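## Task

A plastic housing rests on the open, palm-up hand. Rotate it with the fingers alone until its label points upward. The housing may touch nothing but the hand, including the wrist, the camera and the camera post, and it must not leave the hand. The arm and wrist must not move, and the palm must stay facing up throughout. To finish, bring everything to rest with no hand motor overloaded or near overload, then declare completion. Motors that were already off at the start are ignored. The hand is then flattened automatically. During that, the housing must not drop, and it must still lie label-up afterwards.

## Robot and tools

Robot: a single six-joint arm whose base sits near the scene origin. It carries a right hand with sixteen finger motors (index, middle, ring and thumb) and a wrist camera, cam_wrist (896x504). In this job the arm must not move at all. Every pose number you send should be 0, which re-requests the current Hand target. All the work is done by the finger motors.

Frames. Scene frame: origin on the table under the base, +z up, +y to the left when looking along +x. Pose offsets use the scene-frame axes, and turns are about the Hand target position. Hand-point axes: +z runs along straight fingers toward the tips, +x runs across the palm away from the thumb, and +y points out of the palm face (palm at y=-0.062 m). The object lies on the palm face.

execute_actions(actions, cameras). actions is a list of actions. Each action is a table of up to 15 rows, one row per 1/30 s step. A short table repeats its last row until 15 steps have run, so one action lasts 0.5 s. Every row has 24 numbers in [-1,1].
- Numbers 1-6, dx, dy, dz, rx, ry, rz: an offset from the Hand target as it stood when that action began, not a pose. Every row counts from that same start. 1.0 equals 0.6 m or 180 degrees, and rx, ry, rz form one rotation vector. Keep all six at 0 here.
- Numbers 7-22: absolute goal angles for the hinges, each scaled between its two stops. The order is index_mcp, index_abd, index_pip, index_dip, thumb_cmc, thumb_axl, thumb_mcp, thumb_ipl, middle_mcp, middle_abd, middle_pip, middle_dip, ring_mcp, ring_abd, ring_pip, ring_dip. Each bracket below gives (angle in degrees at +1, angle at -1; value that is straight). For each finger, lower numbers bend the finger: _mcp at the knuckle toward the palm (-18,+128; 0.75), _pip at the middle hinge (-29,+108; 0.58), _dip at the last hinge (-21,+117; 0.70). _abd swings the finger sideways, away from the thumb as the value drops (-60,+60; 0.00). thumb_cmc swings the thumb round in front of the palm as the value drops (-20,+120; 0.71). thumb_axl spins the thumb about its own line (-27,+140; 0.68). thumb_mcp (-69,+109; 0.23) and thumb_ipl (-77,+108; 0.17) bend the thumb. As fingers bend, their tips first rise toward +y, away from the palm.
- Number 23, current_limit: the current cap for all motors, scaling linearly from 0 mA at -1 to 550 mA at +1, with a floor of 11 mA. A low cap also slows the fingers and may leave them too weak to lift.
- Number 24, speed: set-point rate = (speed+1)/2 x 8.5 rad/s. At the start the values are current_limit +0.4 and speed -0.6. Settings persist until changed.
At a scene's start, first send an empty list. This returns the state and images. To hold the hand unchanged, copy back the goals shown, because a 0 is a real command. cameras: list of names, ["all"], or [].

move(target, speed, blend, stop_force, zero, blocking, cameras) drives the arm along a straight path. target is one 24-number row, or up to 15 rows, all offsets from the same Hand target. speed is in m/s (0.002-3.6). blend is in m. stop_force is in N (3-120). It is not needed here, since the arm must stay put.
wait(seconds 0-10) lets time run while the last command is held.
stop() brakes a running move.
zoom_image(camera "cam_wrist", region [x0,y0,x1,y1] in pixels, at most 504x504) enlarges part of the latest image. Use it to read which face carries the label.
zero_wrist_force() re-zeroes the wrist sensor.
finished_scene(scene) declares the current scene (1 or 2) done and moves on. It cannot be undone.

Results report the hand point pose and velocities in the scene frame, the Hand target, joint data, wrist force and torque, and per-motor lists in the motor order: hand_goal (goals written), hand_measured (actual positions on the same scale), hand_current_ma (positive means pushing toward -1), and hand_state. hand_state is one of: moving; goal (at rest within 0.02); blocked (at rest short of the goal and pressing); overload (shut down).

Overload: each motor accumulates time while its current is at or above 495 mA and sheds it at the same rate below that. At 5 s it shuts down for 10 s. Keep the current limit moderate, and avoid goals that press far into the object or against other fingers. Before finishing, make sure no motor is blocked near its cap. Pressing on the object with a goal just past its surface gives a gentle grip.

Hazards: the object must not touch the wrist, the camera or the mast at the wrist (x +0.05 to +0.10, z -0.16 to -0.11 in hand axes). It must not slide off the palm or be flicked away. Something may occasionally nudge the object. Before finishing, settle the part so it sits stably on the palm, so that flattening the fingers will neither drop it nor flip it. Any arm motion, a tilted palm or an arm fault spoils the scene, and hand commands sent while the arm is faulted are lost. Time spent thinking runs the clock, so act briskly and move smoothly with low effort.

Each tool is called after "Call:" as a command line: name --argument value for each argument, lists and objects as JSON in quotes; but a table of rows of numbers goes row by row, as --pt "numbers of a row", without its own name.

## Session

Call:
execute_actions --actions '[]'

Scene clock: 0.00 s.
end_effector_position=(+0.5962, +0.0977, +0.5139) hand_goal=(+0.754, +0.000, +0.576, +0.696, -0.104, +0.540, +0.162, +0.106, +0.754, +0.000, +0.576, +0.696, +0.754, +0.000, +0.576, +0.696) hand_measured=(+0.766, +0.000, +0.578, +0.696, -0.092, +0.542, +0.164, +0.108, +0.764, +0.000, +0.578, +0.696, +0.764, +0.000, +0.578, +0.696) hand_current_ma=(+23, +0, +4, +0, +22, +4, +4, +4, +22, +0, +4, +0, +22, +0, +3, +0) hand_state=(goal, goal, goal, goal, goal, goal, goal, goal, goal, goal, goal, goal, goal, goal, goal, goal) hand_current_limit=0.40 hand_speed=-0.60 end_effector_quat_wxyz=(+0.494, +0.451, +0.522, +0.529)
Joint positions: [-0.144 -1.2 2.207 -4.192 -1.346 -0.02]
Joint velocities: within noise
Joint torques (N m): no reading
Wrist force (N): no reading
Wrist torque (N m): no reading
Wrist force, peak (N): no reading
Hand target: +0.5962, +0.0977, +0.5139; +0.494, +0.451, +0.522, +0.529

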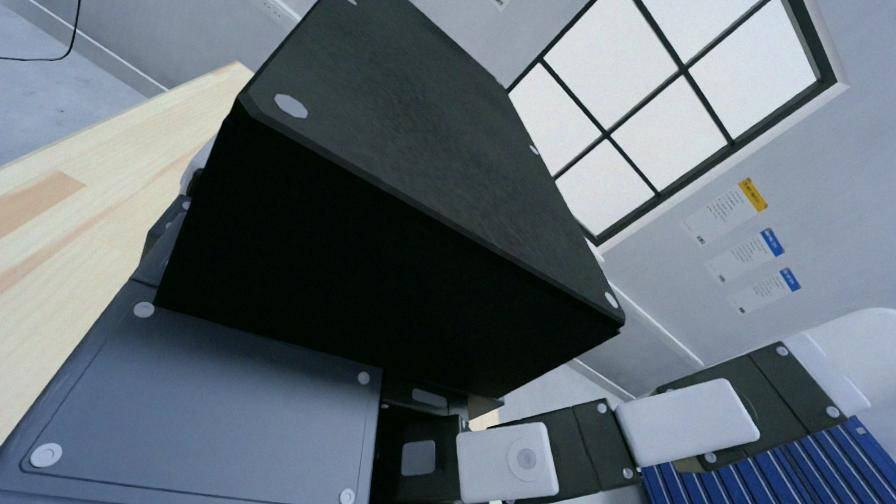

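Call:
zoom_image --camera "cam_wrist" --region '[150, 0, 650, 420]'

Call:
zoom_image --camera "cam_wrist" --region '[150, 230, 450, 420]'

Call:
zoom_image --camera "cam_wrist" --region '[360, 320, 620, 504]'

Scaled by 1.008.

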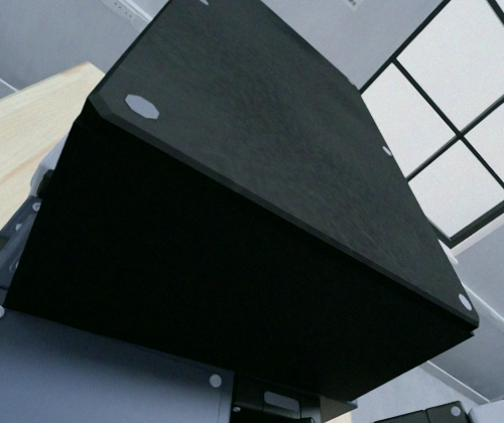

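Scaled by 1.680.

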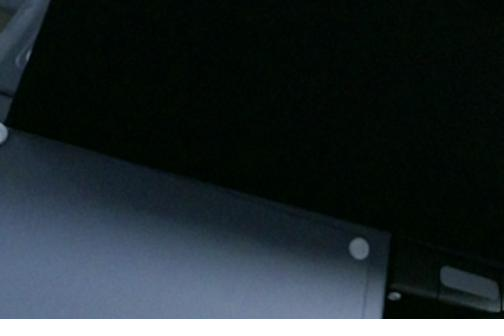

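Scaled by 1.938.

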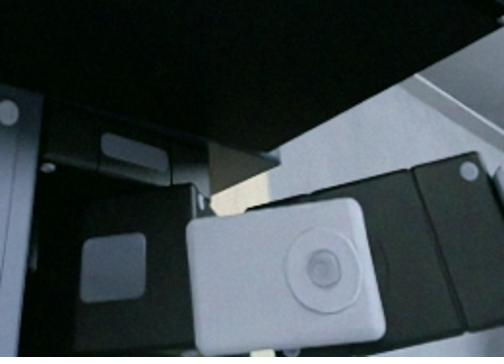

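Call:
zoom_image --camera "cam_wrist" --region '[440, 40, 680, 340]'

Call:
zoom_image --camera "cam_wrist" --region '[220, 0, 460, 150]'

Call:
zoom_image --camera "cam_wrist" --region '[100, 140, 260, 340]'

Call:
zoom_image --camera "cam_wrist" --region '[440, 320, 896, 504]'

Scaled by 1.680.

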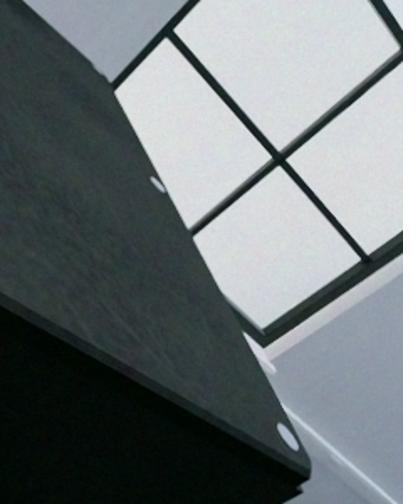

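Scaled by 2.100.

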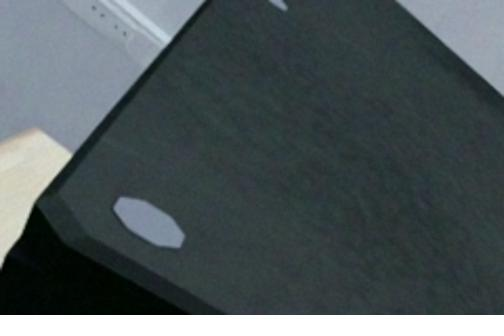

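Scaled by 2.520.

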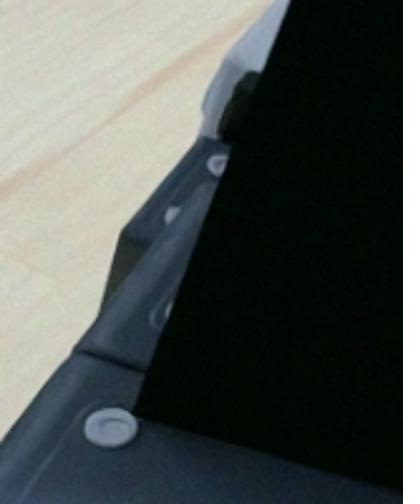

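Scaled by 1.105.

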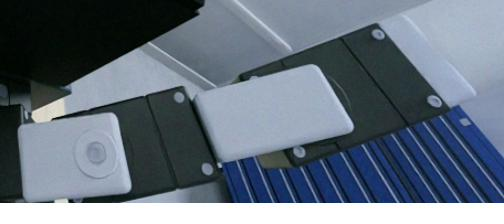

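Call:
zoom_image --camera "cam_wrist" --region '[480, 60, 540, 120]'

Call:
zoom_image --camera "cam_wrist" --region '[560, 260, 660, 360]'

Call:
zoom_image --camera "cam_wrist" --region '[460, 340, 540, 420]'

Call:
zoom_image --camera "cam_wrist" --region '[200, 80, 320, 200]'

Scaled by 8.400.

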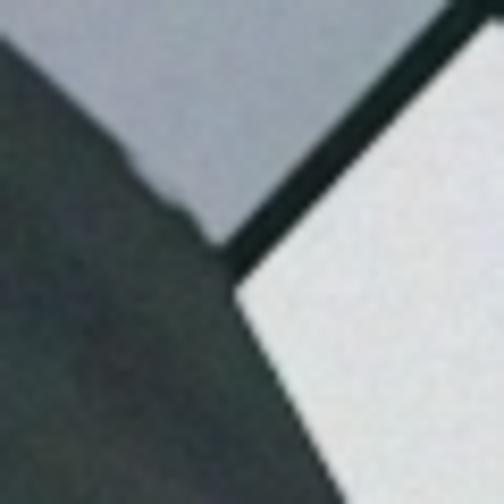

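Scaled by 5.040.

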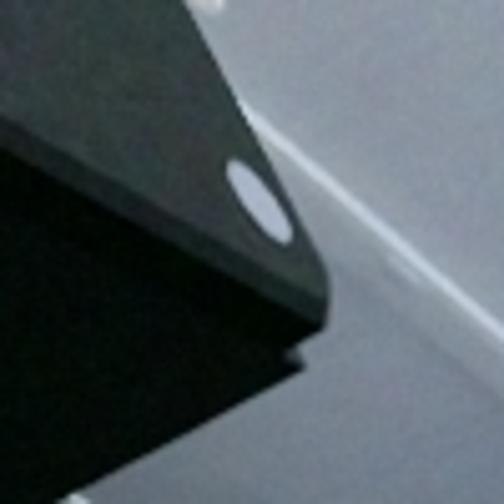

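Scaled by 6.300.

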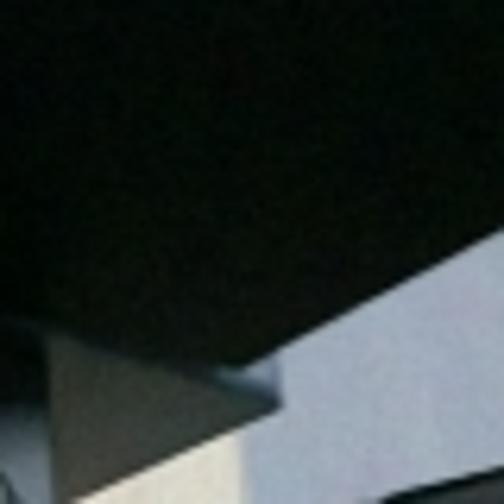

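Scaled by 4.200.

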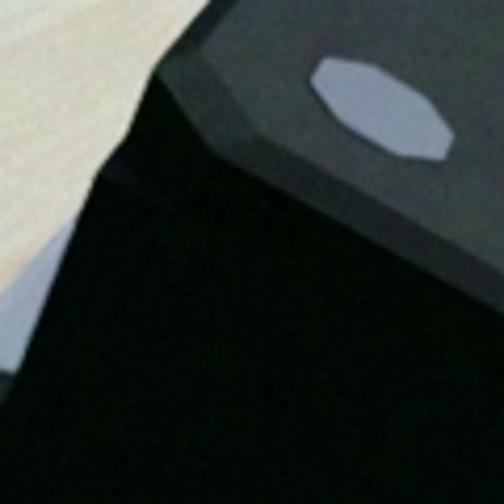

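Call:
zoom_image --camera "cam_wrist" --region '[180, 120, 420, 340]'

Call:
zoom_image --camera "cam_wrist" --region '[380, 200, 620, 400]'

Scaled by 2.100.

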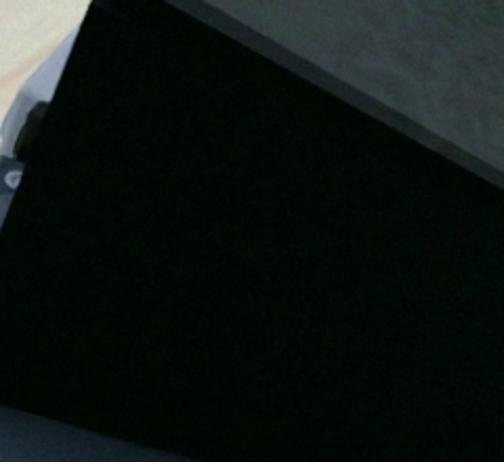

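Scaled by 2.100.

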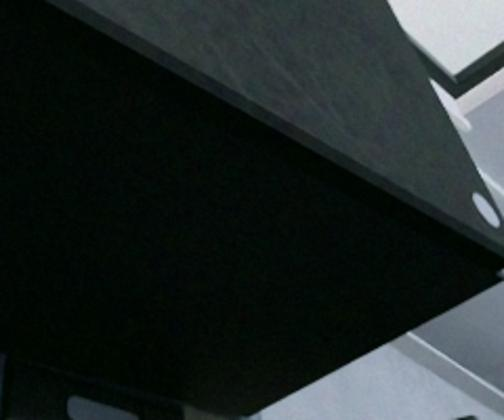

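Call:
wait --seconds 0.2 --cameras '["cam_wrist"]'

Scene clock: 22.70 s.
end_effector_position=(+0.5962, +0.0977, +0.5139) hand_goal=(+0.754, +0.000, +0.576, +0.696, -0.104, +0.540, +0.162, +0.106, +0.754, +0.000, +0.576, +0.696, +0.754, +0.000, +0.576, +0.696) hand_measured=(+0.766, +0.000, +0.578, +0.696, -0.092, +0.542, +0.164, +0.108, +0.764, +0.000, +0.578, +0.696, +0.764, +0.000, +0.578, +0.696) hand_current_ma=(+23, +0, +4, +0, +22, +4, +4, +4, +22, +0, +4, +0, +22, +0, +3, +0) hand_state=(goal, goal, goal, goal, goal, goal, goal, goal, goal, goal, goal, goal, goal, goal, goal, goal) hand_current_limit=0.40 hand_speed=-0.60 end_effector_quat_wxyz=(+0.494, +0.451, +0.522, +0.529)
Joint positions: [-0.144 -1.2 2.207 -4.192 -1.346 -0.02]
Joint torques (N m): [7.42 -24.6 -7.3 -4 0.1 -2.14]
Wrist force (N): [-0.1 0.1 -0.2]
Wrist torque (N m): [0.04 0.02 -0.01]
Wrist force, peak (N): [-0.3 -0.3 0.2]
Hand target: +0.5962, +0.0977, +0.5139; +0.494, +0.451, +0.522, +0.529
wait: 0.20 s; at rest from the start

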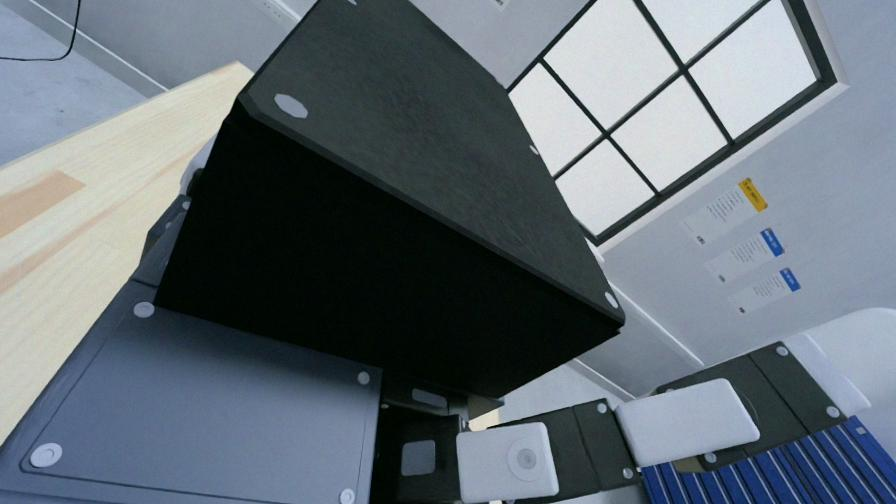

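Call:
execute_actions --actions '[[[0,0,0,0,0,0,0.754,-0.15,0.576,0.696,-0.104,0.54,0.162,0.106,0.754,-0.15,0.576,0.696,0.754,-0.15,0.576,0.696,0.4,-0.95]]]' --cameras '["cam_wrist"]'

Scene clock: 28.20 s.
end_effector_position=(+0.5962, +0.0977, +0.5139) hand_goal=(+0.754, -0.150, +0.576, +0.696, -0.104, +0.540, +0.162, +0.106, +0.754, -0.150, +0.576, +0.696, +0.754, -0.150, +0.576, +0.696) hand_measured=(+0.766, -0.146, +0.580, +0.696, -0.092, +0.542, +0.164, +0.108, +0.766, -0.142, +0.578, +0.696, +0.764, -0.148, +0.578, +0.696) hand_current_ma=(+24, +4, +4, +0, +22, +4, +4, +4, +23, +10, +4, +0, +22, +2, +3, +0) hand_state=(goal, goal, goal, goal, goal, goal, goal, goal, goal, goal, goal, goal, goal, goal, goal, goal) hand_current_limit=0.40 hand_speed=-0.95 end_effector_quat_wxyz=(+0.494, +0.451, +0.522, +0.529)
Joint positions: [-0.144 -1.2 2.207 -4.192 -1.346 -0.02]
Joint torques (N m): [8.48 -24.68 -7.67 -4.02 0.21 -2.21]
Wrist force (N): [-0.1 -0.2 0.0]
Wrist torque (N m): [-0.02 0.01 -0.03]
Wrist force, peak (N): [-0.1 -0.4 0.2]
Hand target: +0.5962, +0.0977, +0.5139; +0.494, +0.451, +0.522, +0.529
Off the commanded pose: 0.000 m, 0 deg.

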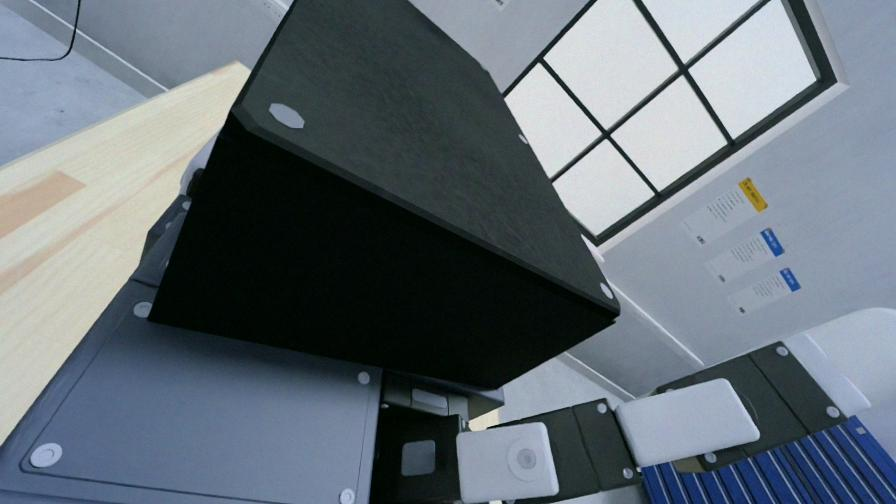

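Call:
execute_actions --actions '[[[0,0,0,0,0,0,0.754,-0.3,0.576,0.696,-0.104,0.54,0.162,0.106,0.754,-0.3,0.576,0.696,0.754,-0.3,0.576,0.696,0.4,-0.95]],[[0,0,0,0,0,0,0.754,-0.4,0.576,0.696,-0.104,0.54,0.162,0.106,0.754,-0.4,0.576,0.696,0.754,-0.4,0.576,0.696,0.4,-0.95]]]' --cameras '["cam_wrist"]'

Scene clock: 30.37 s.
end_effector_position=(+0.5962, +0.0977, +0.5139) hand_goal=(+0.754, -0.400, +0.576, +0.696, -0.104, +0.540, +0.162, +0.106, +0.754, -0.400, +0.576, +0.696, +0.754, -0.400, +0.576, +0.696) hand_measured=(+0.766, -0.394, +0.580, +0.696, -0.092, +0.542, +0.164, +0.108, +0.766, -0.394, +0.580, +0.696, +0.764, -0.398, +0.578, +0.696) hand_current_ma=(+25, +6, +5, +0, +22, +4, +4, +4, +23, +9, +4, +0, +22, +2, +3, +0) hand_state=(goal, goal, goal, goal, goal, goal, goal, goal, goal, goal, goal, goal, goal, goal, goal, goal) hand_current_limit=0.40 hand_speed=-0.95 end_effector_quat_wxyz=(+0.494, +0.451, +0.522, +0.529)
Joint positions: [-0.144 -1.2 2.207 -4.192 -1.346 -0.02]
Joint torques (N m): [7.81 -24.35 -7.16 -4 0.13 -2.17]
Wrist force (N): [-0.2 -0.3 -0.1]
Wrist torque (N m): [-0.03 0.03 -0.06]
Wrist force, peak (N): [0.1 -0.3 -0.2]
Hand target: +0.5962, +0.0977, +0.5139; +0.494, +0.451, +0.522, +0.529
Off the commanded pose: 0.000 m, 0 deg.

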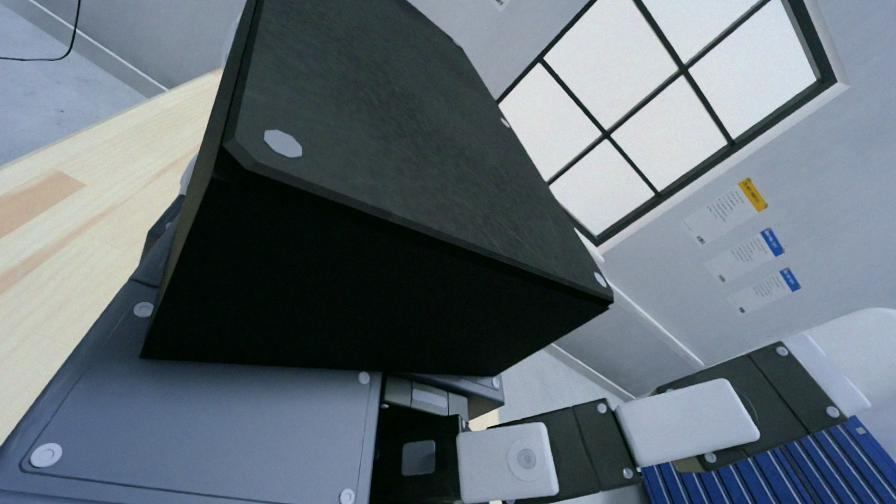

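Call:
zoom_image --camera "cam_wrist" --region '[110, 0, 310, 370]'

Call:
zoom_image --camera "cam_wrist" --region '[380, 320, 560, 470]'

Call:
zoom_image --camera "cam_wrist" --region '[380, 0, 560, 160]'

Scaled by 1.362.

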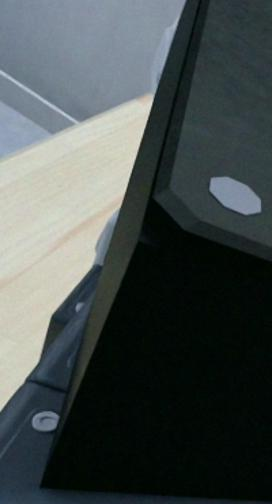

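Scaled by 2.800.

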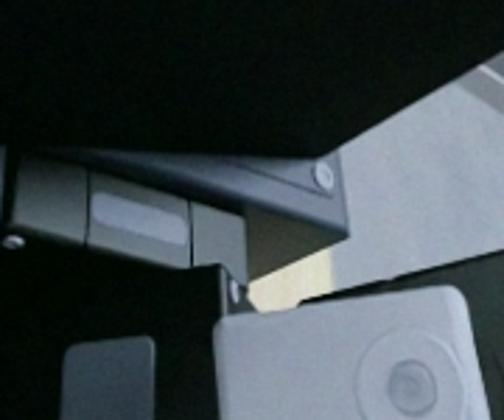

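Scaled by 2.800.

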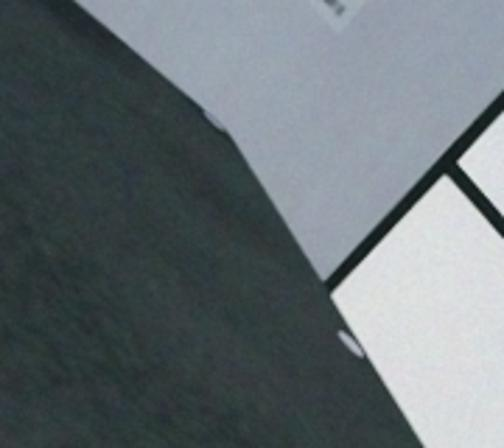

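Call:
execute_actions --actions '[[[0,0,0,0,0,0,0.754,-0.5,0.576,0.696,-0.104,0.54,0.162,0.106,0.754,-0.5,0.576,0.696,0.754,-0.5,0.576,0.696,0.4,-0.95]],[[0,0,0,0,0,0,0.754,-0.58,0.576,0.696,-0.104,0.54,0.162,0.106,0.754,-0.58,0.576,0.696,0.754,-0.58,0.576,0.696,0.4,-0.95]]]' --cameras '["cam_wrist"]'

Call:
zoom_image --camera "cam_wrist" --region '[100, 0, 300, 400]'

Scene clock: 33.27 s.
end_effector_position=(+0.5962, +0.0977, +0.5139) hand_goal=(+0.754, -0.580, +0.576, +0.696, -0.104, +0.540, +0.162, +0.106, +0.754, -0.580, +0.576, +0.696, +0.754, -0.580, +0.576, +0.696) hand_measured=(+0.766, -0.574, +0.580, +0.696, -0.092, +0.542, +0.164, +0.108, +0.766, -0.574, +0.580, +0.696, +0.764, -0.578, +0.578, +0.696) hand_current_ma=(+25, +7, +6, +0, +22, +4, +4, +4, +25, +9, +6, +0, +22, +3, +3, +0) hand_state=(goal, goal, goal, goal, goal, goal, goal, goal, goal, goal, goal, goal, goal, goal, goal, goal) hand_current_limit=0.40 hand_speed=-0.95 end_effector_quat_wxyz=(+0.494, +0.451, +0.522, +0.529)
Joint positions: [-0.144 -1.2 2.207 -4.192 -1.346 -0.02]
Joint torques (N m): [8.02 -24.37 -7.66 -4.09 0.19 -2.09]
Wrist force (N): [0.1 -0.1 0.0]
Wrist torque (N m): [-0.02 -0.01 -0.06]
Wrist force, peak (N): [0.2 -0.4 -0.1]
Hand target: +0.5962, +0.0977, +0.5139; +0.494, +0.451, +0.522, +0.529
Off the commanded pose: 0.000 m, 0 deg.

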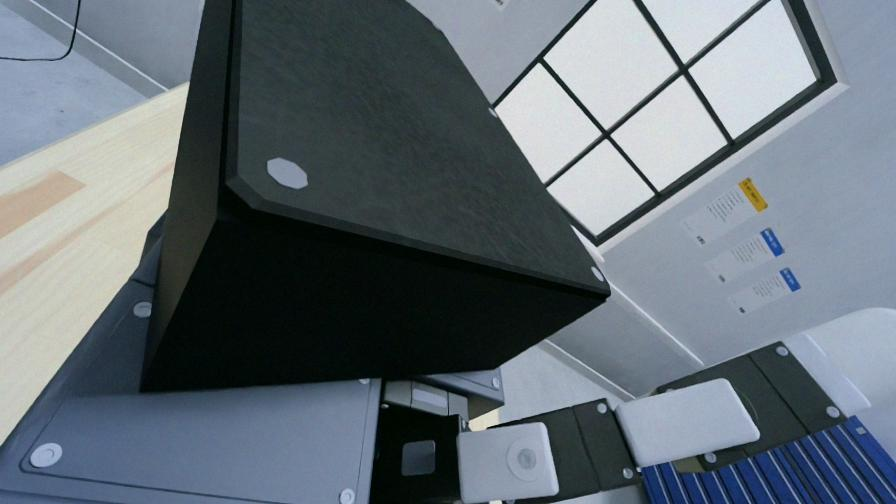

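Scaled by 1.260.

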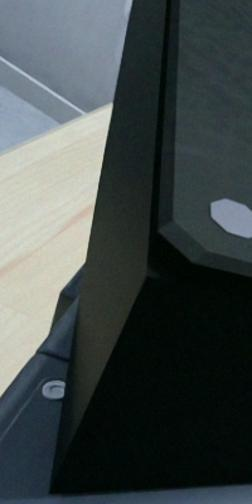

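Call:
execute_actions --actions '[[[0,0,0,0,0,0,0.69,-0.58,0.576,0.696,-0.104,0.54,0.162,0.106,0.69,-0.58,0.576,0.696,0.69,-0.58,0.576,0.696,0.4,-0.95]]]' --cameras '["cam_wrist"]'

Scene clock: 51.80 s.
end_effector_position=(+0.5962, +0.0977, +0.5139) hand_goal=(+0.690, -0.580, +0.576, +0.696, -0.104, +0.540, +0.162, +0.106, +0.690, -0.580, +0.576, +0.696, +0.690, -0.580, +0.576, +0.696) hand_measured=(+0.720, -0.576, +0.580, +0.696, -0.092, +0.542, +0.164, +0.108, +0.720, -0.574, +0.580, +0.696, +0.716, -0.578, +0.578, +0.696) hand_current_ma=(+84, +5, +6, +0, +22, +4, +4, +4, +81, +6, +6, +0, +68, +2, +3, +0) hand_state=(blocked, goal, goal, goal, goal, goal, goal, goal, blocked, goal, goal, goal, blocked, goal, goal, goal) hand_current_limit=0.40 hand_speed=-0.95 end_effector_quat_wxyz=(+0.494, +0.451, +0.522, +0.529)
Joint positions: [-0.144 -1.2 2.207 -4.192 -1.346 -0.02]
Joint torques (N m): [8.3 -25.16 -7.77 -4.05 -0.17 -2.25]
Wrist force (N): [-0.1 0.0 -0.1]
Wrist torque (N m): [-0.02 0.01 -0.07]
Wrist force, peak (N): [0.2 -0.1 0.5]
Hand target: +0.5962, +0.0977, +0.5139; +0.494, +0.451, +0.522, +0.529
Off the commanded pose: 0.000 m, 0 deg.

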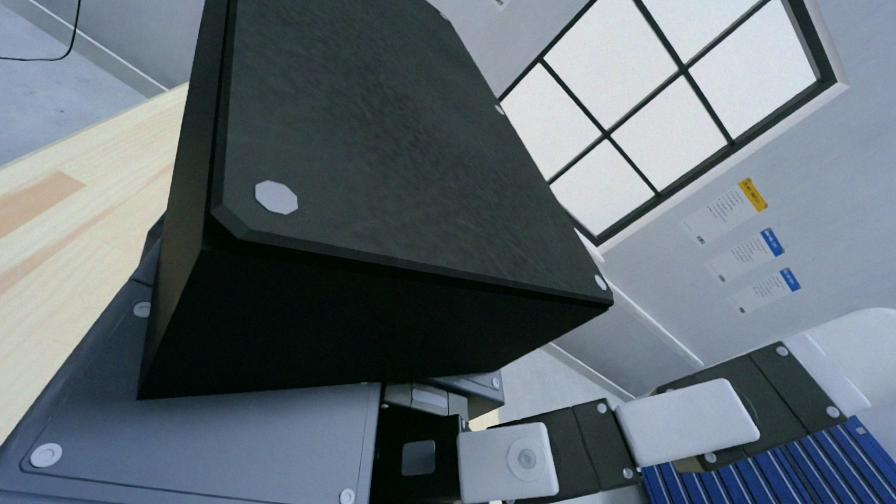

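Call:
execute_actions --actions '[[[0,0,0,0,0,0,0.69,-0.58,0.576,0.696,-0.4,0.677,0.225,0.168,0.69,-0.58,0.576,0.696,0.69,-0.58,0.576,0.696,0.4,-0.85]]]' --cameras '["cam_wrist"]'

Scene clock: 58.57 s.
end_effector_position=(+0.5962, +0.0977, +0.5139) hand_goal=(+0.690, -0.580, +0.576, +0.696, -0.400, +0.678, +0.226, +0.168, +0.690, -0.580, +0.576, +0.696, +0.690, -0.580, +0.576, +0.696) hand_measured=(+0.720, -0.576, +0.580, +0.696, -0.394, +0.676, +0.224, +0.166, +0.720, -0.574, +0.580, +0.696, +0.716, -0.578, +0.578, +0.696) hand_current_ma=(+84, +5, +6, +0, +10, -3, -3, -4, +81, +6, +6, +0, +68, +2, +3, +0) hand_state=(blocked, goal, goal, goal, goal, goal, goal, goal, blocked, goal, goal, goal, blocked, goal, goal, goal) hand_current_limit=0.40 hand_speed=-0.85 end_effector_quat_wxyz=(+0.494, +0.451, +0.522, +0.529)
Joint positions: [-0.144 -1.2 2.207 -4.192 -1.346 -0.02]
Joint torques (N m): [8.34 -25.83 -7.98 -3.95 -0.25 -2.17]
Wrist force (N): [-0.2 -0.1 0.0]
Wrist torque (N m): [-0.04 0.03 -0.11]
Wrist force, peak (N): [0.4 -0.2 0.4]
Hand target: +0.5962, +0.0977, +0.5139; +0.494, +0.451, +0.522, +0.529
Off the commanded pose: 0.000 m, 0 deg.

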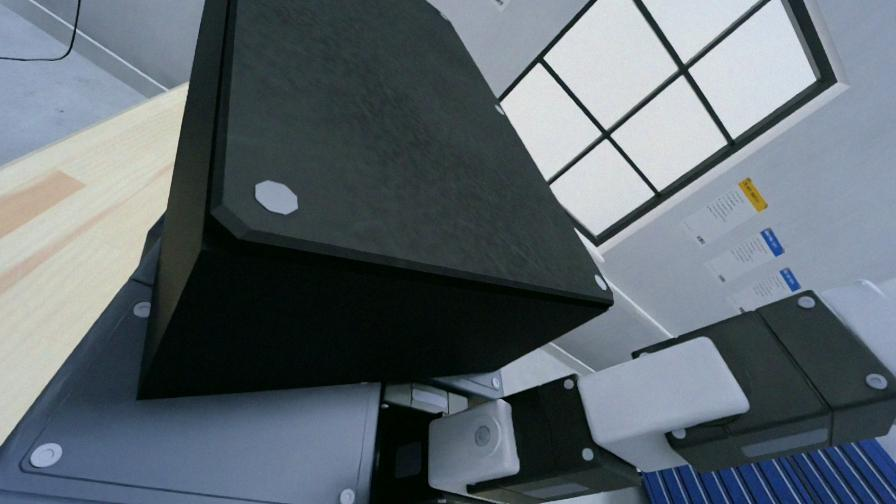

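Call:
execute_actions --actions '[[[0,0,0,0,0,0,0.69,-0.58,0.576,0.696,-0.46,0.677,0.056,0.33,0.69,-0.58,0.576,0.696,0.69,-0.58,0.576,0.696,0.4,-0.9]],[[0,0,0,0,0,0,0.69,-0.58,0.576,0.696,-0.46,0.677,-0.112,0.49,0.69,-0.58,0.576,0.696,0.69,-0.58,0.576,0.696,0.4,-0.9]]]' --cameras '["cam_wrist"]'

Scene clock: 60.73 s.
end_effector_position=(+0.5962, +0.0977, +0.5139) hand_goal=(+0.690, -0.580, +0.576, +0.696, -0.460, +0.678, -0.112, +0.490, +0.690, -0.580, +0.576, +0.696, +0.690, -0.580, +0.576, +0.696) hand_measured=(+0.720, -0.578, +0.582, +0.698, -0.456, +0.676, -0.058, +0.492, +0.720, -0.578, +0.582, +0.698, +0.716, -0.578, +0.582, +0.696) hand_current_ma=(+84, +2, +9, +1, +8, -3, +224, +2, +81, +3, +10, +1, +68, +1, +11, +0) hand_state=(blocked, goal, goal, goal, goal, goal, blocked, goal, blocked, goal, goal, goal, blocked, goal, goal, goal) hand_current_limit=0.40 hand_speed=-0.90 end_effector_quat_wxyz=(+0.494, +0.451, +0.522, +0.529)
Joint positions: [-0.144 -1.2 2.207 -4.192 -1.346 -0.02]
Joint torques (N m): [8.23 -25.8 -8.56 -3.98 -0.32 -2.08]
Wrist force (N): [-0.1 -0.2 0.3]
Wrist torque (N m): [-0.06 0.01 -0.10]
Wrist force, peak (N): [0.1 -0.5 -0.1]
Hand target: +0.5962, +0.0977, +0.5139; +0.494, +0.451, +0.522, +0.529
Off the commanded pose: 0.000 m, 0 deg.

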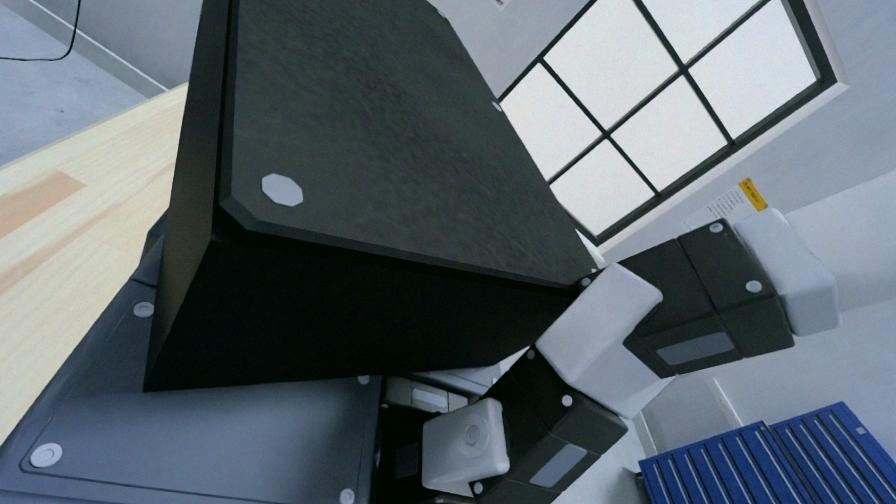

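Call:
zoom_image --camera "cam_wrist" --region '[380, 200, 680, 504]'

Scaled by 1.658.

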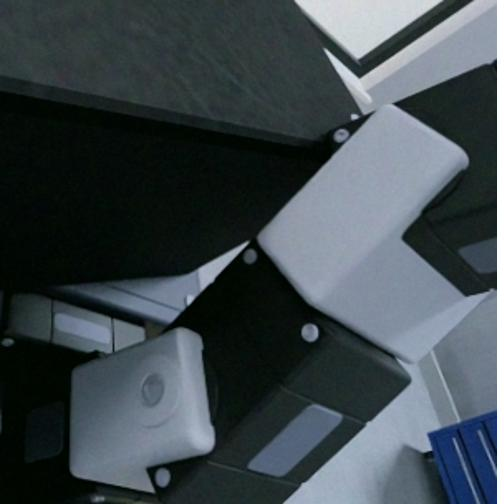

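Call:
execute_actions --actions '[[[0,0,0,0,0,0,0.69,-0.58,0.576,0.696,-0.46,0.677,-0.16,0.55,0.69,-0.58,0.576,0.696,0.69,-0.58,0.576,0.696,0.4,-0.9]]]' --cameras '["cam_wrist"]'

Scene clock: 62.30 s.
end_effector_position=(+0.5962, +0.0977, +0.5139) hand_goal=(+0.690, -0.580, +0.576, +0.696, -0.460, +0.678, -0.160, +0.550, +0.690, -0.580, +0.576, +0.696, +0.690, -0.580, +0.576, +0.696) hand_measured=(+0.720, -0.578, +0.582, +0.698, -0.454, +0.676, -0.082, +0.554, +0.720, -0.578, +0.582, +0.698, +0.716, -0.578, +0.584, +0.698) hand_current_ma=(+84, +2, +10, +1, +8, -3, +351, +9, +81, +3, +11, +2, +68, +1, +13, +1) hand_state=(blocked, goal, goal, goal, goal, goal, blocked, goal, blocked, goal, goal, goal, blocked, goal, goal, goal) hand_current_limit=0.40 hand_speed=-0.90 end_effector_quat_wxyz=(+0.494, +0.451, +0.522, +0.529)
Joint positions: [-0.144 -1.2 2.207 -4.192 -1.346 -0.02]
Joint torques (N m): [8.23 -26.05 -8.25 -4.07 -0.31 -2.23]
Wrist force (N): [0.0 0.0 -0.1]
Wrist torque (N m): [-0.01 0.01 -0.10]
Wrist force, peak (N): [0.1 0.0 0.4]
Hand target: +0.5962, +0.0977, +0.5139; +0.494, +0.451, +0.522, +0.529
Off the commanded pose: 0.000 m, 0 deg.

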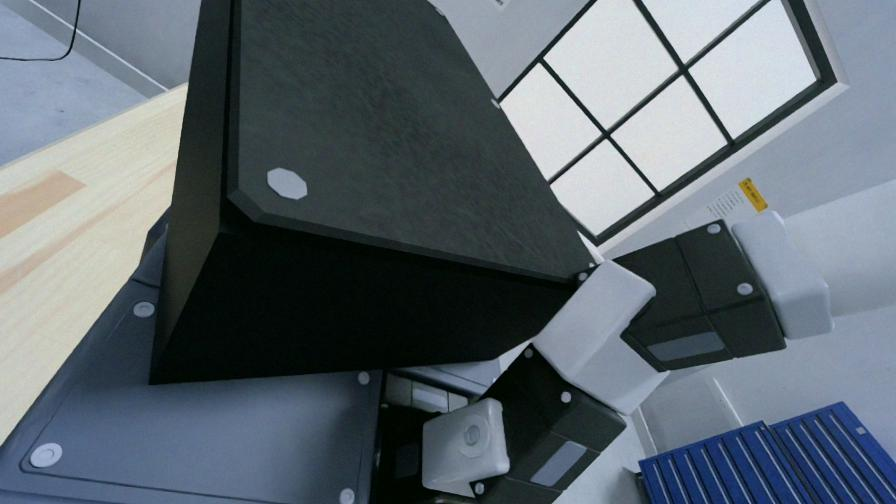

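Call:
zoom_image --camera "cam_wrist" --region '[120, 300, 400, 440]'

Call:
zoom_image --camera "cam_wrist" --region '[380, 260, 640, 440]'

Scaled by 1.800.

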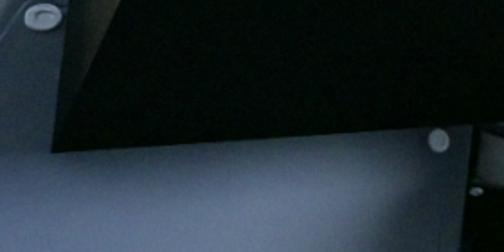

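Scaled by 1.938.

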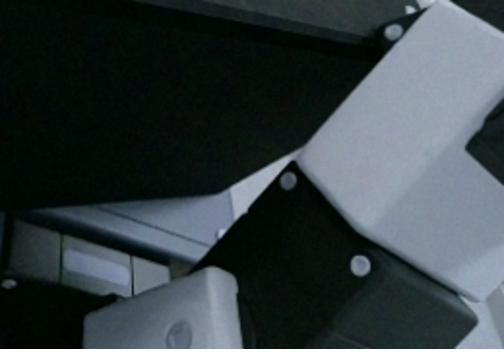

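Call:
execute_actions --actions '[[[0,0,0,0,0,0,0.69,-0.58,0.576,0.696,-0.46,0.677,-0.2,0.60,0.69,-0.58,0.576,0.696,0.69,-0.58,0.576,0.696,0.65,-0.9]]]' --cameras '["cam_wrist"]'

Scene clock: 67.40 s.
end_effector_position=(+0.5962, +0.0977, +0.5139) hand_goal=(+0.690, -0.580, +0.576, +0.696, -0.460, +0.678, -0.200, +0.600, +0.690, -0.580, +0.576, +0.696, +0.690, -0.580, +0.576, +0.696) hand_measured=(+0.720, -0.578, +0.582, +0.698, -0.454, +0.674, -0.102, +0.606, +0.720, -0.578, +0.582, +0.698, +0.716, -0.578, +0.584, +0.698) hand_current_ma=(+84, +2, +10, +1, +10, -6, +454, +15, +81, +2, +11, +2, +68, +1, +14, +1) hand_state=(blocked, goal, goal, goal, goal, goal, blocked, goal, blocked, goal, goal, goal, blocked, goal, goal, goal) hand_current_limit=0.65 hand_speed=-0.90 end_effector_quat_wxyz=(+0.494, +0.451, +0.522, +0.529)
Joint positions: [-0.144 -1.2 2.207 -4.192 -1.346 -0.02]
Joint torques (N m): [8.06 -26.04 -8.36 -4.02 -0.37 -2.12]
Wrist force (N): [0.0 -0.4 0.0]
Wrist torque (N m): [-0.07 0.00 -0.10]
Wrist force, peak (N): [0.2 -0.2 0.4]
Hand target: +0.5962, +0.0977, +0.5139; +0.494, +0.451, +0.522, +0.529
Off the commanded pose: 0.000 m, 0 deg.

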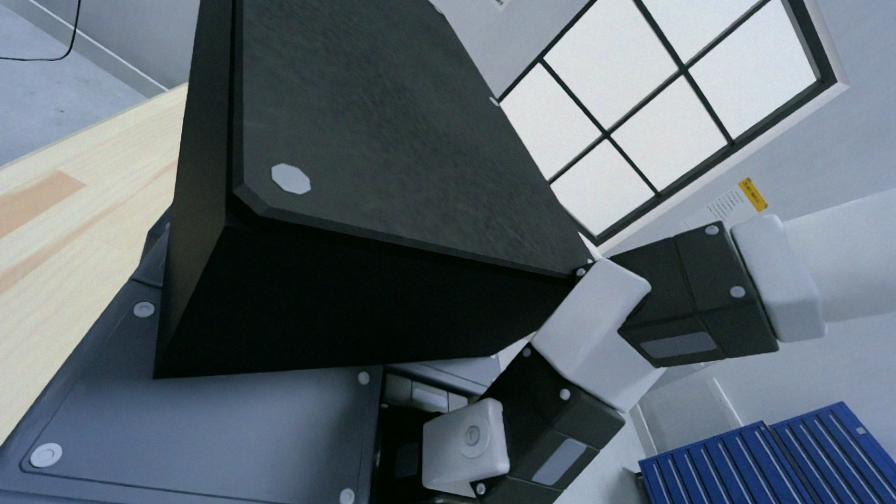

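Call:
execute_actions --actions '[[[0,0,0,0,0,0,0.69,-0.58,0.70,0.88,-0.46,0.677,-0.2,0.60,0.69,-0.58,0.70,0.88,0.69,-0.58,0.70,0.88,0.4,-0.93]]]' --cameras '["cam_wrist"]'

Scene clock: 70.23 s.
end_effector_position=(+0.5962, +0.0977, +0.5139) hand_goal=(+0.690, -0.580, +0.700, +0.880, -0.460, +0.678, -0.200, +0.600, +0.690, -0.580, +0.700, +0.880, +0.690, -0.580, +0.700, +0.880) hand_measured=(+0.710, -0.578, +0.700, +0.878, -0.454, +0.674, -0.106, +0.614, +0.710, -0.578, +0.700, +0.878, +0.710, -0.578, +0.700, +0.878) hand_current_ma=(+49, +2, +0, -3, +10, -6, +385, +40, +45, +2, +0, -3, +47, +1, +0, -3) hand_state=(blocked, goal, goal, goal, goal, goal, blocked, goal, goal, goal, goal, goal, goal, goal, goal, goal) hand_current_limit=0.40 hand_speed=-0.93 end_effector_quat_wxyz=(+0.494, +0.451, +0.522, +0.529)
Joint positions: [-0.144 -1.2 2.207 -4.192 -1.346 -0.02]
Joint torques (N m): [7.81 -25.9 -8.27 -4.07 -0.37 -2.08]
Wrist force (N): [0.1 -0.2 0.1]
Wrist torque (N m): [-0.05 -0.01 -0.09]
Wrist force, peak (N): [0.0 -0.3 0.4]
Hand target: +0.5962, +0.0977, +0.5139; +0.494, +0.451, +0.522, +0.529
Off the commanded pose: 0.000 m, 0 deg.

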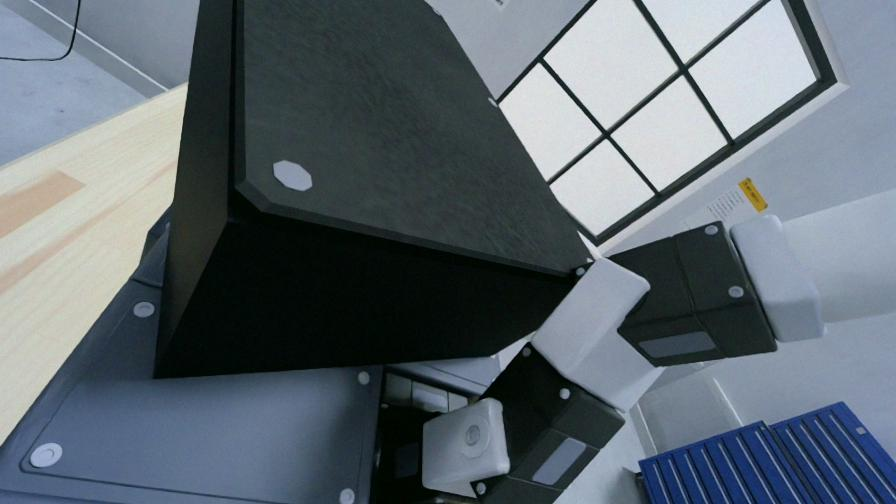

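Call:
execute_actions --actions '[[[0,0,0,0,0,0,0.69,-0.58,0.70,0.88,-0.46,0.677,0.10,0.50,0.69,-0.58,0.70,0.88,0.69,-0.58,0.70,0.88,0.4,-0.85]],[[0,0,0,0,0,0,0.69,-0.58,0.576,0.696,-0.29,0.677,0.10,0.65,0.69,-0.58,0.576,0.696,0.69,-0.58,0.576,0.696,0.4,-0.9]]]' --cameras '["cam_wrist"]'

Scene clock: 81.17 s.
end_effector_position=(+0.5962, +0.0977, +0.5139) hand_goal=(+0.690, -0.580, +0.576, +0.696, -0.290, +0.678, +0.100, +0.650, +0.690, -0.580, +0.576, +0.696, +0.690, -0.580, +0.576, +0.696) hand_measured=(+0.710, -0.578, +0.586, +0.706, -0.290, +0.676, +0.098, +0.648, +0.710, -0.578, +0.590, +0.704, +0.710, -0.578, +0.586, +0.700) hand_current_ma=(+48, +2, +19, +20, +0, -3, -3, -3, +45, +2, +25, +13, +46, +1, +19, +7) hand_state=(blocked, goal, goal, goal, goal, goal, goal, goal, goal, goal, goal, goal, goal, goal, goal, goal) hand_current_limit=0.40 hand_speed=-0.90 end_effector_quat_wxyz=(+0.494, +0.451, +0.522, +0.529)
Joint positions: [-0.144 -1.2 2.207 -4.192 -1.346 -0.02]
Joint torques (N m): [7.67 -26.36 -8.64 -2.58 -0.66 -1.91]
Wrist force (N): [0.0 0.2 -0.1]
Wrist torque (N m): [0.02 0.01 -0.08]
Wrist force, peak (N): [-0.3 -0.4 0.3]
Hand target: +0.5962, +0.0977, +0.5139; +0.494, +0.451, +0.522, +0.529
Off the commanded pose: 0.000 m, 0 deg.

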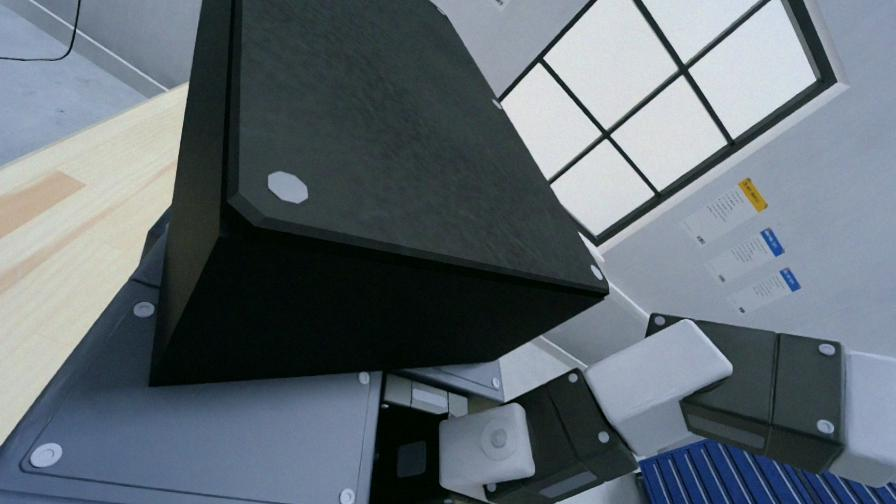

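Call:
execute_actions --actions '[[[0,0,0,0,0,0,0.69,-0.58,0.576,0.696,-0.29,0.677,-0.12,0.70,0.69,-0.58,0.576,0.696,0.69,-0.58,0.576,0.696,0.4,-0.9]]]' --cameras '["cam_wrist"]'

Scene clock: 82.53 s.
end_effector_position=(+0.5962, +0.0977, +0.5139) hand_goal=(+0.690, -0.580, +0.576, +0.696, -0.290, +0.678, -0.120, +0.700, +0.690, -0.580, +0.576, +0.696, +0.690, -0.580, +0.576, +0.696) hand_measured=(+0.710, -0.578, +0.586, +0.706, -0.290, +0.676, -0.110, +0.698, +0.710, -0.578, +0.590, +0.704, +0.710, -0.578, +0.586, +0.700) hand_current_ma=(+48, +2, +19, +20, +1, -2, +27, -1, +45, +2, +25, +13, +46, +1, +19, +7) hand_state=(blocked, goal, goal, goal, goal, goal, goal, goal, goal, goal, goal, goal, goal, goal, goal, goal) hand_current_limit=0.40 hand_speed=-0.90 end_effector_quat_wxyz=(+0.494, +0.451, +0.522, +0.529)
Joint positions: [-0.144 -1.2 2.207 -4.192 -1.346 -0.02]
Joint torques (N m): [7.6 -26.29 -8.47 -1.37 -0.54 -1.87]
Wrist force (N): [0.1 0.0 0.1]
Wrist torque (N m): [-0.01 0.00 -0.08]
Wrist force, peak (N): [-0.1 0.4 0.1]
Hand target: +0.5962, +0.0977, +0.5139; +0.494, +0.451, +0.522, +0.529
Off the commanded pose: 0.000 m, 0 deg.

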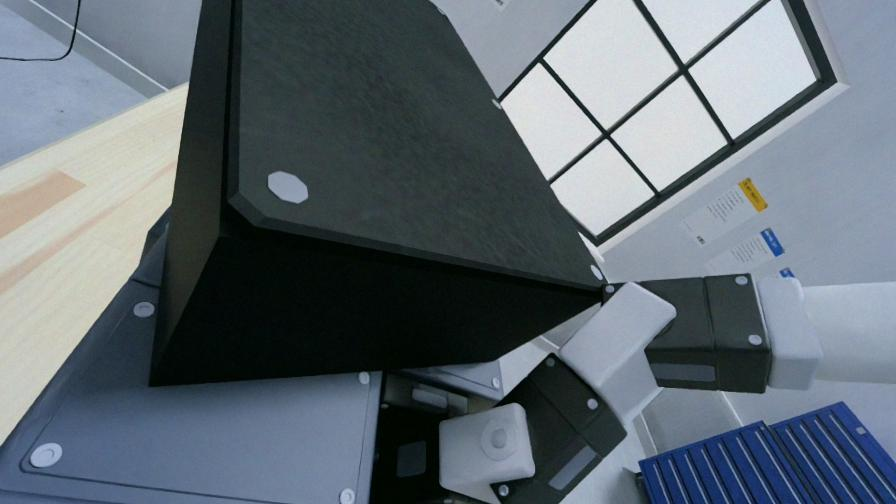

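Call:
execute_actions --actions '[[[0,0,0,0,0,0,0.69,-0.58,0.576,0.696,-0.29,0.677,-0.20,0.76,0.69,-0.58,0.576,0.696,0.69,-0.58,0.576,0.696,0.4,-0.9]]]' --cameras '["cam_wrist"]'

Scene clock: 83.57 s.
end_effector_position=(+0.5962, +0.0977, +0.5139) hand_goal=(+0.690, -0.580, +0.576, +0.696, -0.290, +0.678, -0.200, +0.760, +0.690, -0.580, +0.576, +0.696, +0.690, -0.580, +0.576, +0.696) hand_measured=(+0.710, -0.578, +0.586, +0.706, -0.288, +0.676, -0.140, +0.764, +0.710, -0.578, +0.590, +0.704, +0.710, -0.578, +0.586, +0.700) hand_current_ma=(+48, +2, +19, +20, +2, -4, +254, +8, +45, +2, +25, +13, +46, +1, +19, +7) hand_state=(blocked, goal, goal, goal, goal, goal, blocked, goal, goal, goal, goal, goal, goal, goal, goal, goal) hand_current_limit=0.40 hand_speed=-0.90 end_effector_quat_wxyz=(+0.494, +0.451, +0.522, +0.529)
Joint positions: [-0.144 -1.2 2.207 -4.192 -1.346 -0.02]
Joint torques (N m): [7.9 -26.19 -8.79 -1.46 -0.61 -1.88]
Wrist force (N): [0.1 0.0 0.1]
Wrist torque (N m): [-0.02 -0.01 -0.07]
Wrist force, peak (N): [-0.2 -0.4 0.1]
Hand target: +0.5962, +0.0977, +0.5139; +0.494, +0.451, +0.522, +0.529
Off the commanded pose: 0.000 m, 0 deg.

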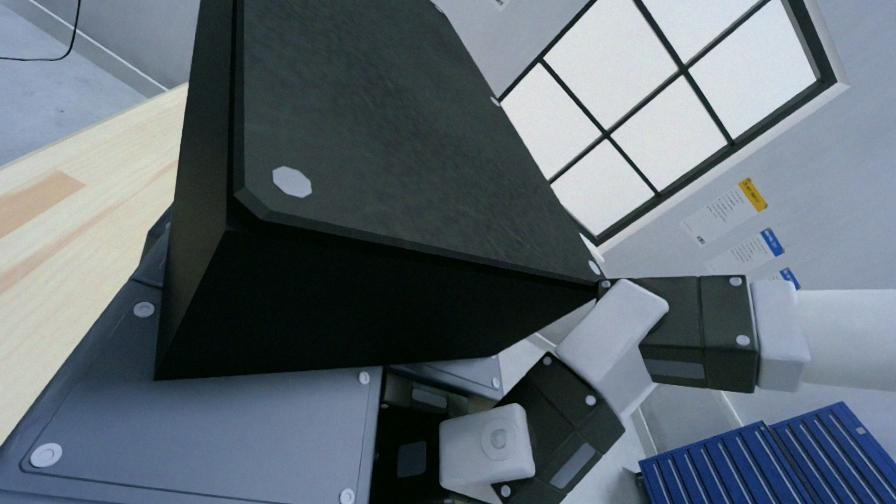

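Call:
execute_actions --actions '[[[0,0,0,0,0,0,0.69,-0.58,0.576,0.696,-0.29,0.677,-0.26,0.82,0.69,-0.58,0.576,0.696,0.69,-0.58,0.576,0.696,0.6,-0.9]]]' --cameras '["cam_wrist"]'

Call:
zoom_image --camera "cam_wrist" --region '[460, 220, 740, 420]'

Scene clock: 84.83 s.
end_effector_position=(+0.5962, +0.0977, +0.5139) hand_goal=(+0.690, -0.580, +0.576, +0.696, -0.290, +0.678, -0.260, +0.820, +0.690, -0.580, +0.576, +0.696, +0.690, -0.580, +0.576, +0.696) hand_measured=(+0.710, -0.578, +0.586, +0.706, -0.288, +0.672, -0.168, +0.828, +0.710, -0.578, +0.590, +0.704, +0.710, -0.578, +0.586, +0.700) hand_current_ma=(+48, +2, +19, +20, +2, -14, +440, +20, +45, +2, +25, +13, +46, +1, +19, +7) hand_state=(blocked, goal, goal, goal, goal, goal, blocked, goal, goal, goal, goal, goal, goal, goal, goal, goal) hand_current_limit=0.60 hand_speed=-0.90 end_effector_quat_wxyz=(+0.494, +0.451, +0.522, +0.529)
Joint positions: [-0.144 -1.2 2.207 -4.192 -1.346 -0.02]
Joint torques (N m): [8.14 -26.24 -8.74 -1.4 -0.6 -1.82]
Wrist force (N): [-0.1 -0.2 0.2]
Wrist torque (N m): [-0.05 0.01 -0.09]
Wrist force, peak (N): [0.4 0.1 0.3]
Hand target: +0.5962, +0.0977, +0.5139; +0.494, +0.451, +0.522, +0.529
Off the commanded pose: 0.000 m, 0 deg.

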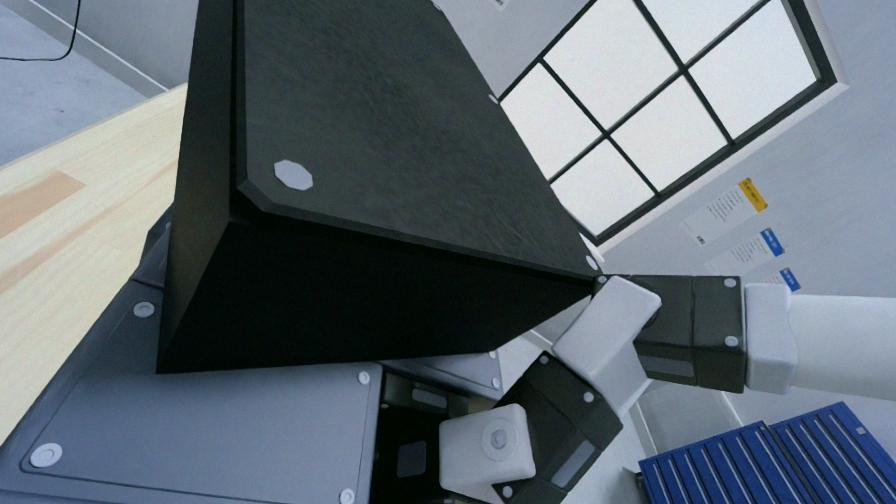

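Scaled by 1.800.

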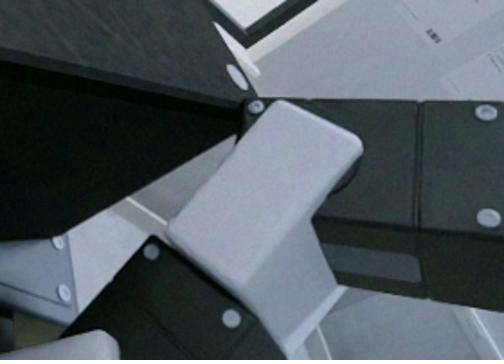

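Call:
execute_actions --actions '[[[0,0,0,0,0,0,0.69,-0.58,0.576,0.696,-0.104,0.677,0.2247,0.168,0.69,-0.58,0.576,0.696,0.69,-0.58,0.576,0.696,0.4,-0.8]],[[0,0,0,0,0,0,0.69,-0.2,0.576,0.696,-0.104,0.677,0.2247,0.168,0.69,-0.2,0.576,0.696,0.69,-0.2,0.576,0.696,0.4,-0.93]]]' --cameras '["cam_wrist"]'

Scene clock: 97.33 s.
end_effector_position=(+0.5962, +0.0977, +0.5139) hand_goal=(+0.690, -0.200, +0.576, +0.696, -0.104, +0.678, +0.224, +0.168, +0.690, -0.200, +0.576, +0.696, +0.690, -0.200, +0.576, +0.696) hand_measured=(+0.710, -0.206, +0.586, +0.704, -0.102, +0.676, +0.222, +0.170, +0.710, -0.210, +0.590, +0.702, +0.710, -0.202, +0.586, +0.700) hand_current_ma=(+49, -8, +20, +15, +3, -2, -2, +4, +45, -14, +25, +10, +46, -3, +19, +7) hand_state=(blocked, goal, goal, goal, goal, goal, goal, goal, goal, goal, goal, goal, goal, goal, goal, goal) hand_current_limit=0.40 hand_speed=-0.93 end_effector_quat_wxyz=(+0.494, +0.451, +0.522, +0.529)
Joint positions: [-0.144 -1.2 2.207 -4.192 -1.346 -0.02]
Joint torques (N m): [7.82 -25.98 -8.52 -1.4 -0.62 -1.77]
Wrist force (N): [0.0 -0.1 0.0]
Wrist torque (N m): [-0.02 0.00 -0.02]
Wrist force, peak (N): [-0.2 -0.4 0.1]
Hand target: +0.5962, +0.0977, +0.5139; +0.494, +0.451, +0.522, +0.529
Off the commanded pose: 0.000 m, 0 deg.

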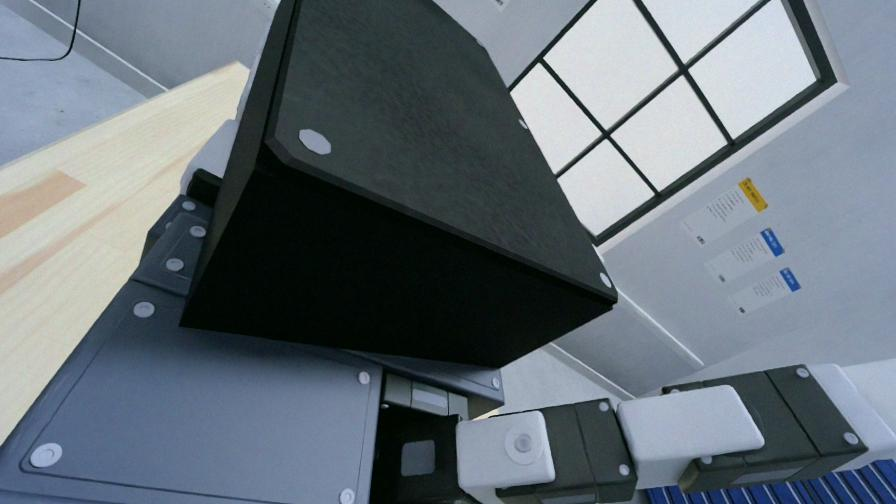

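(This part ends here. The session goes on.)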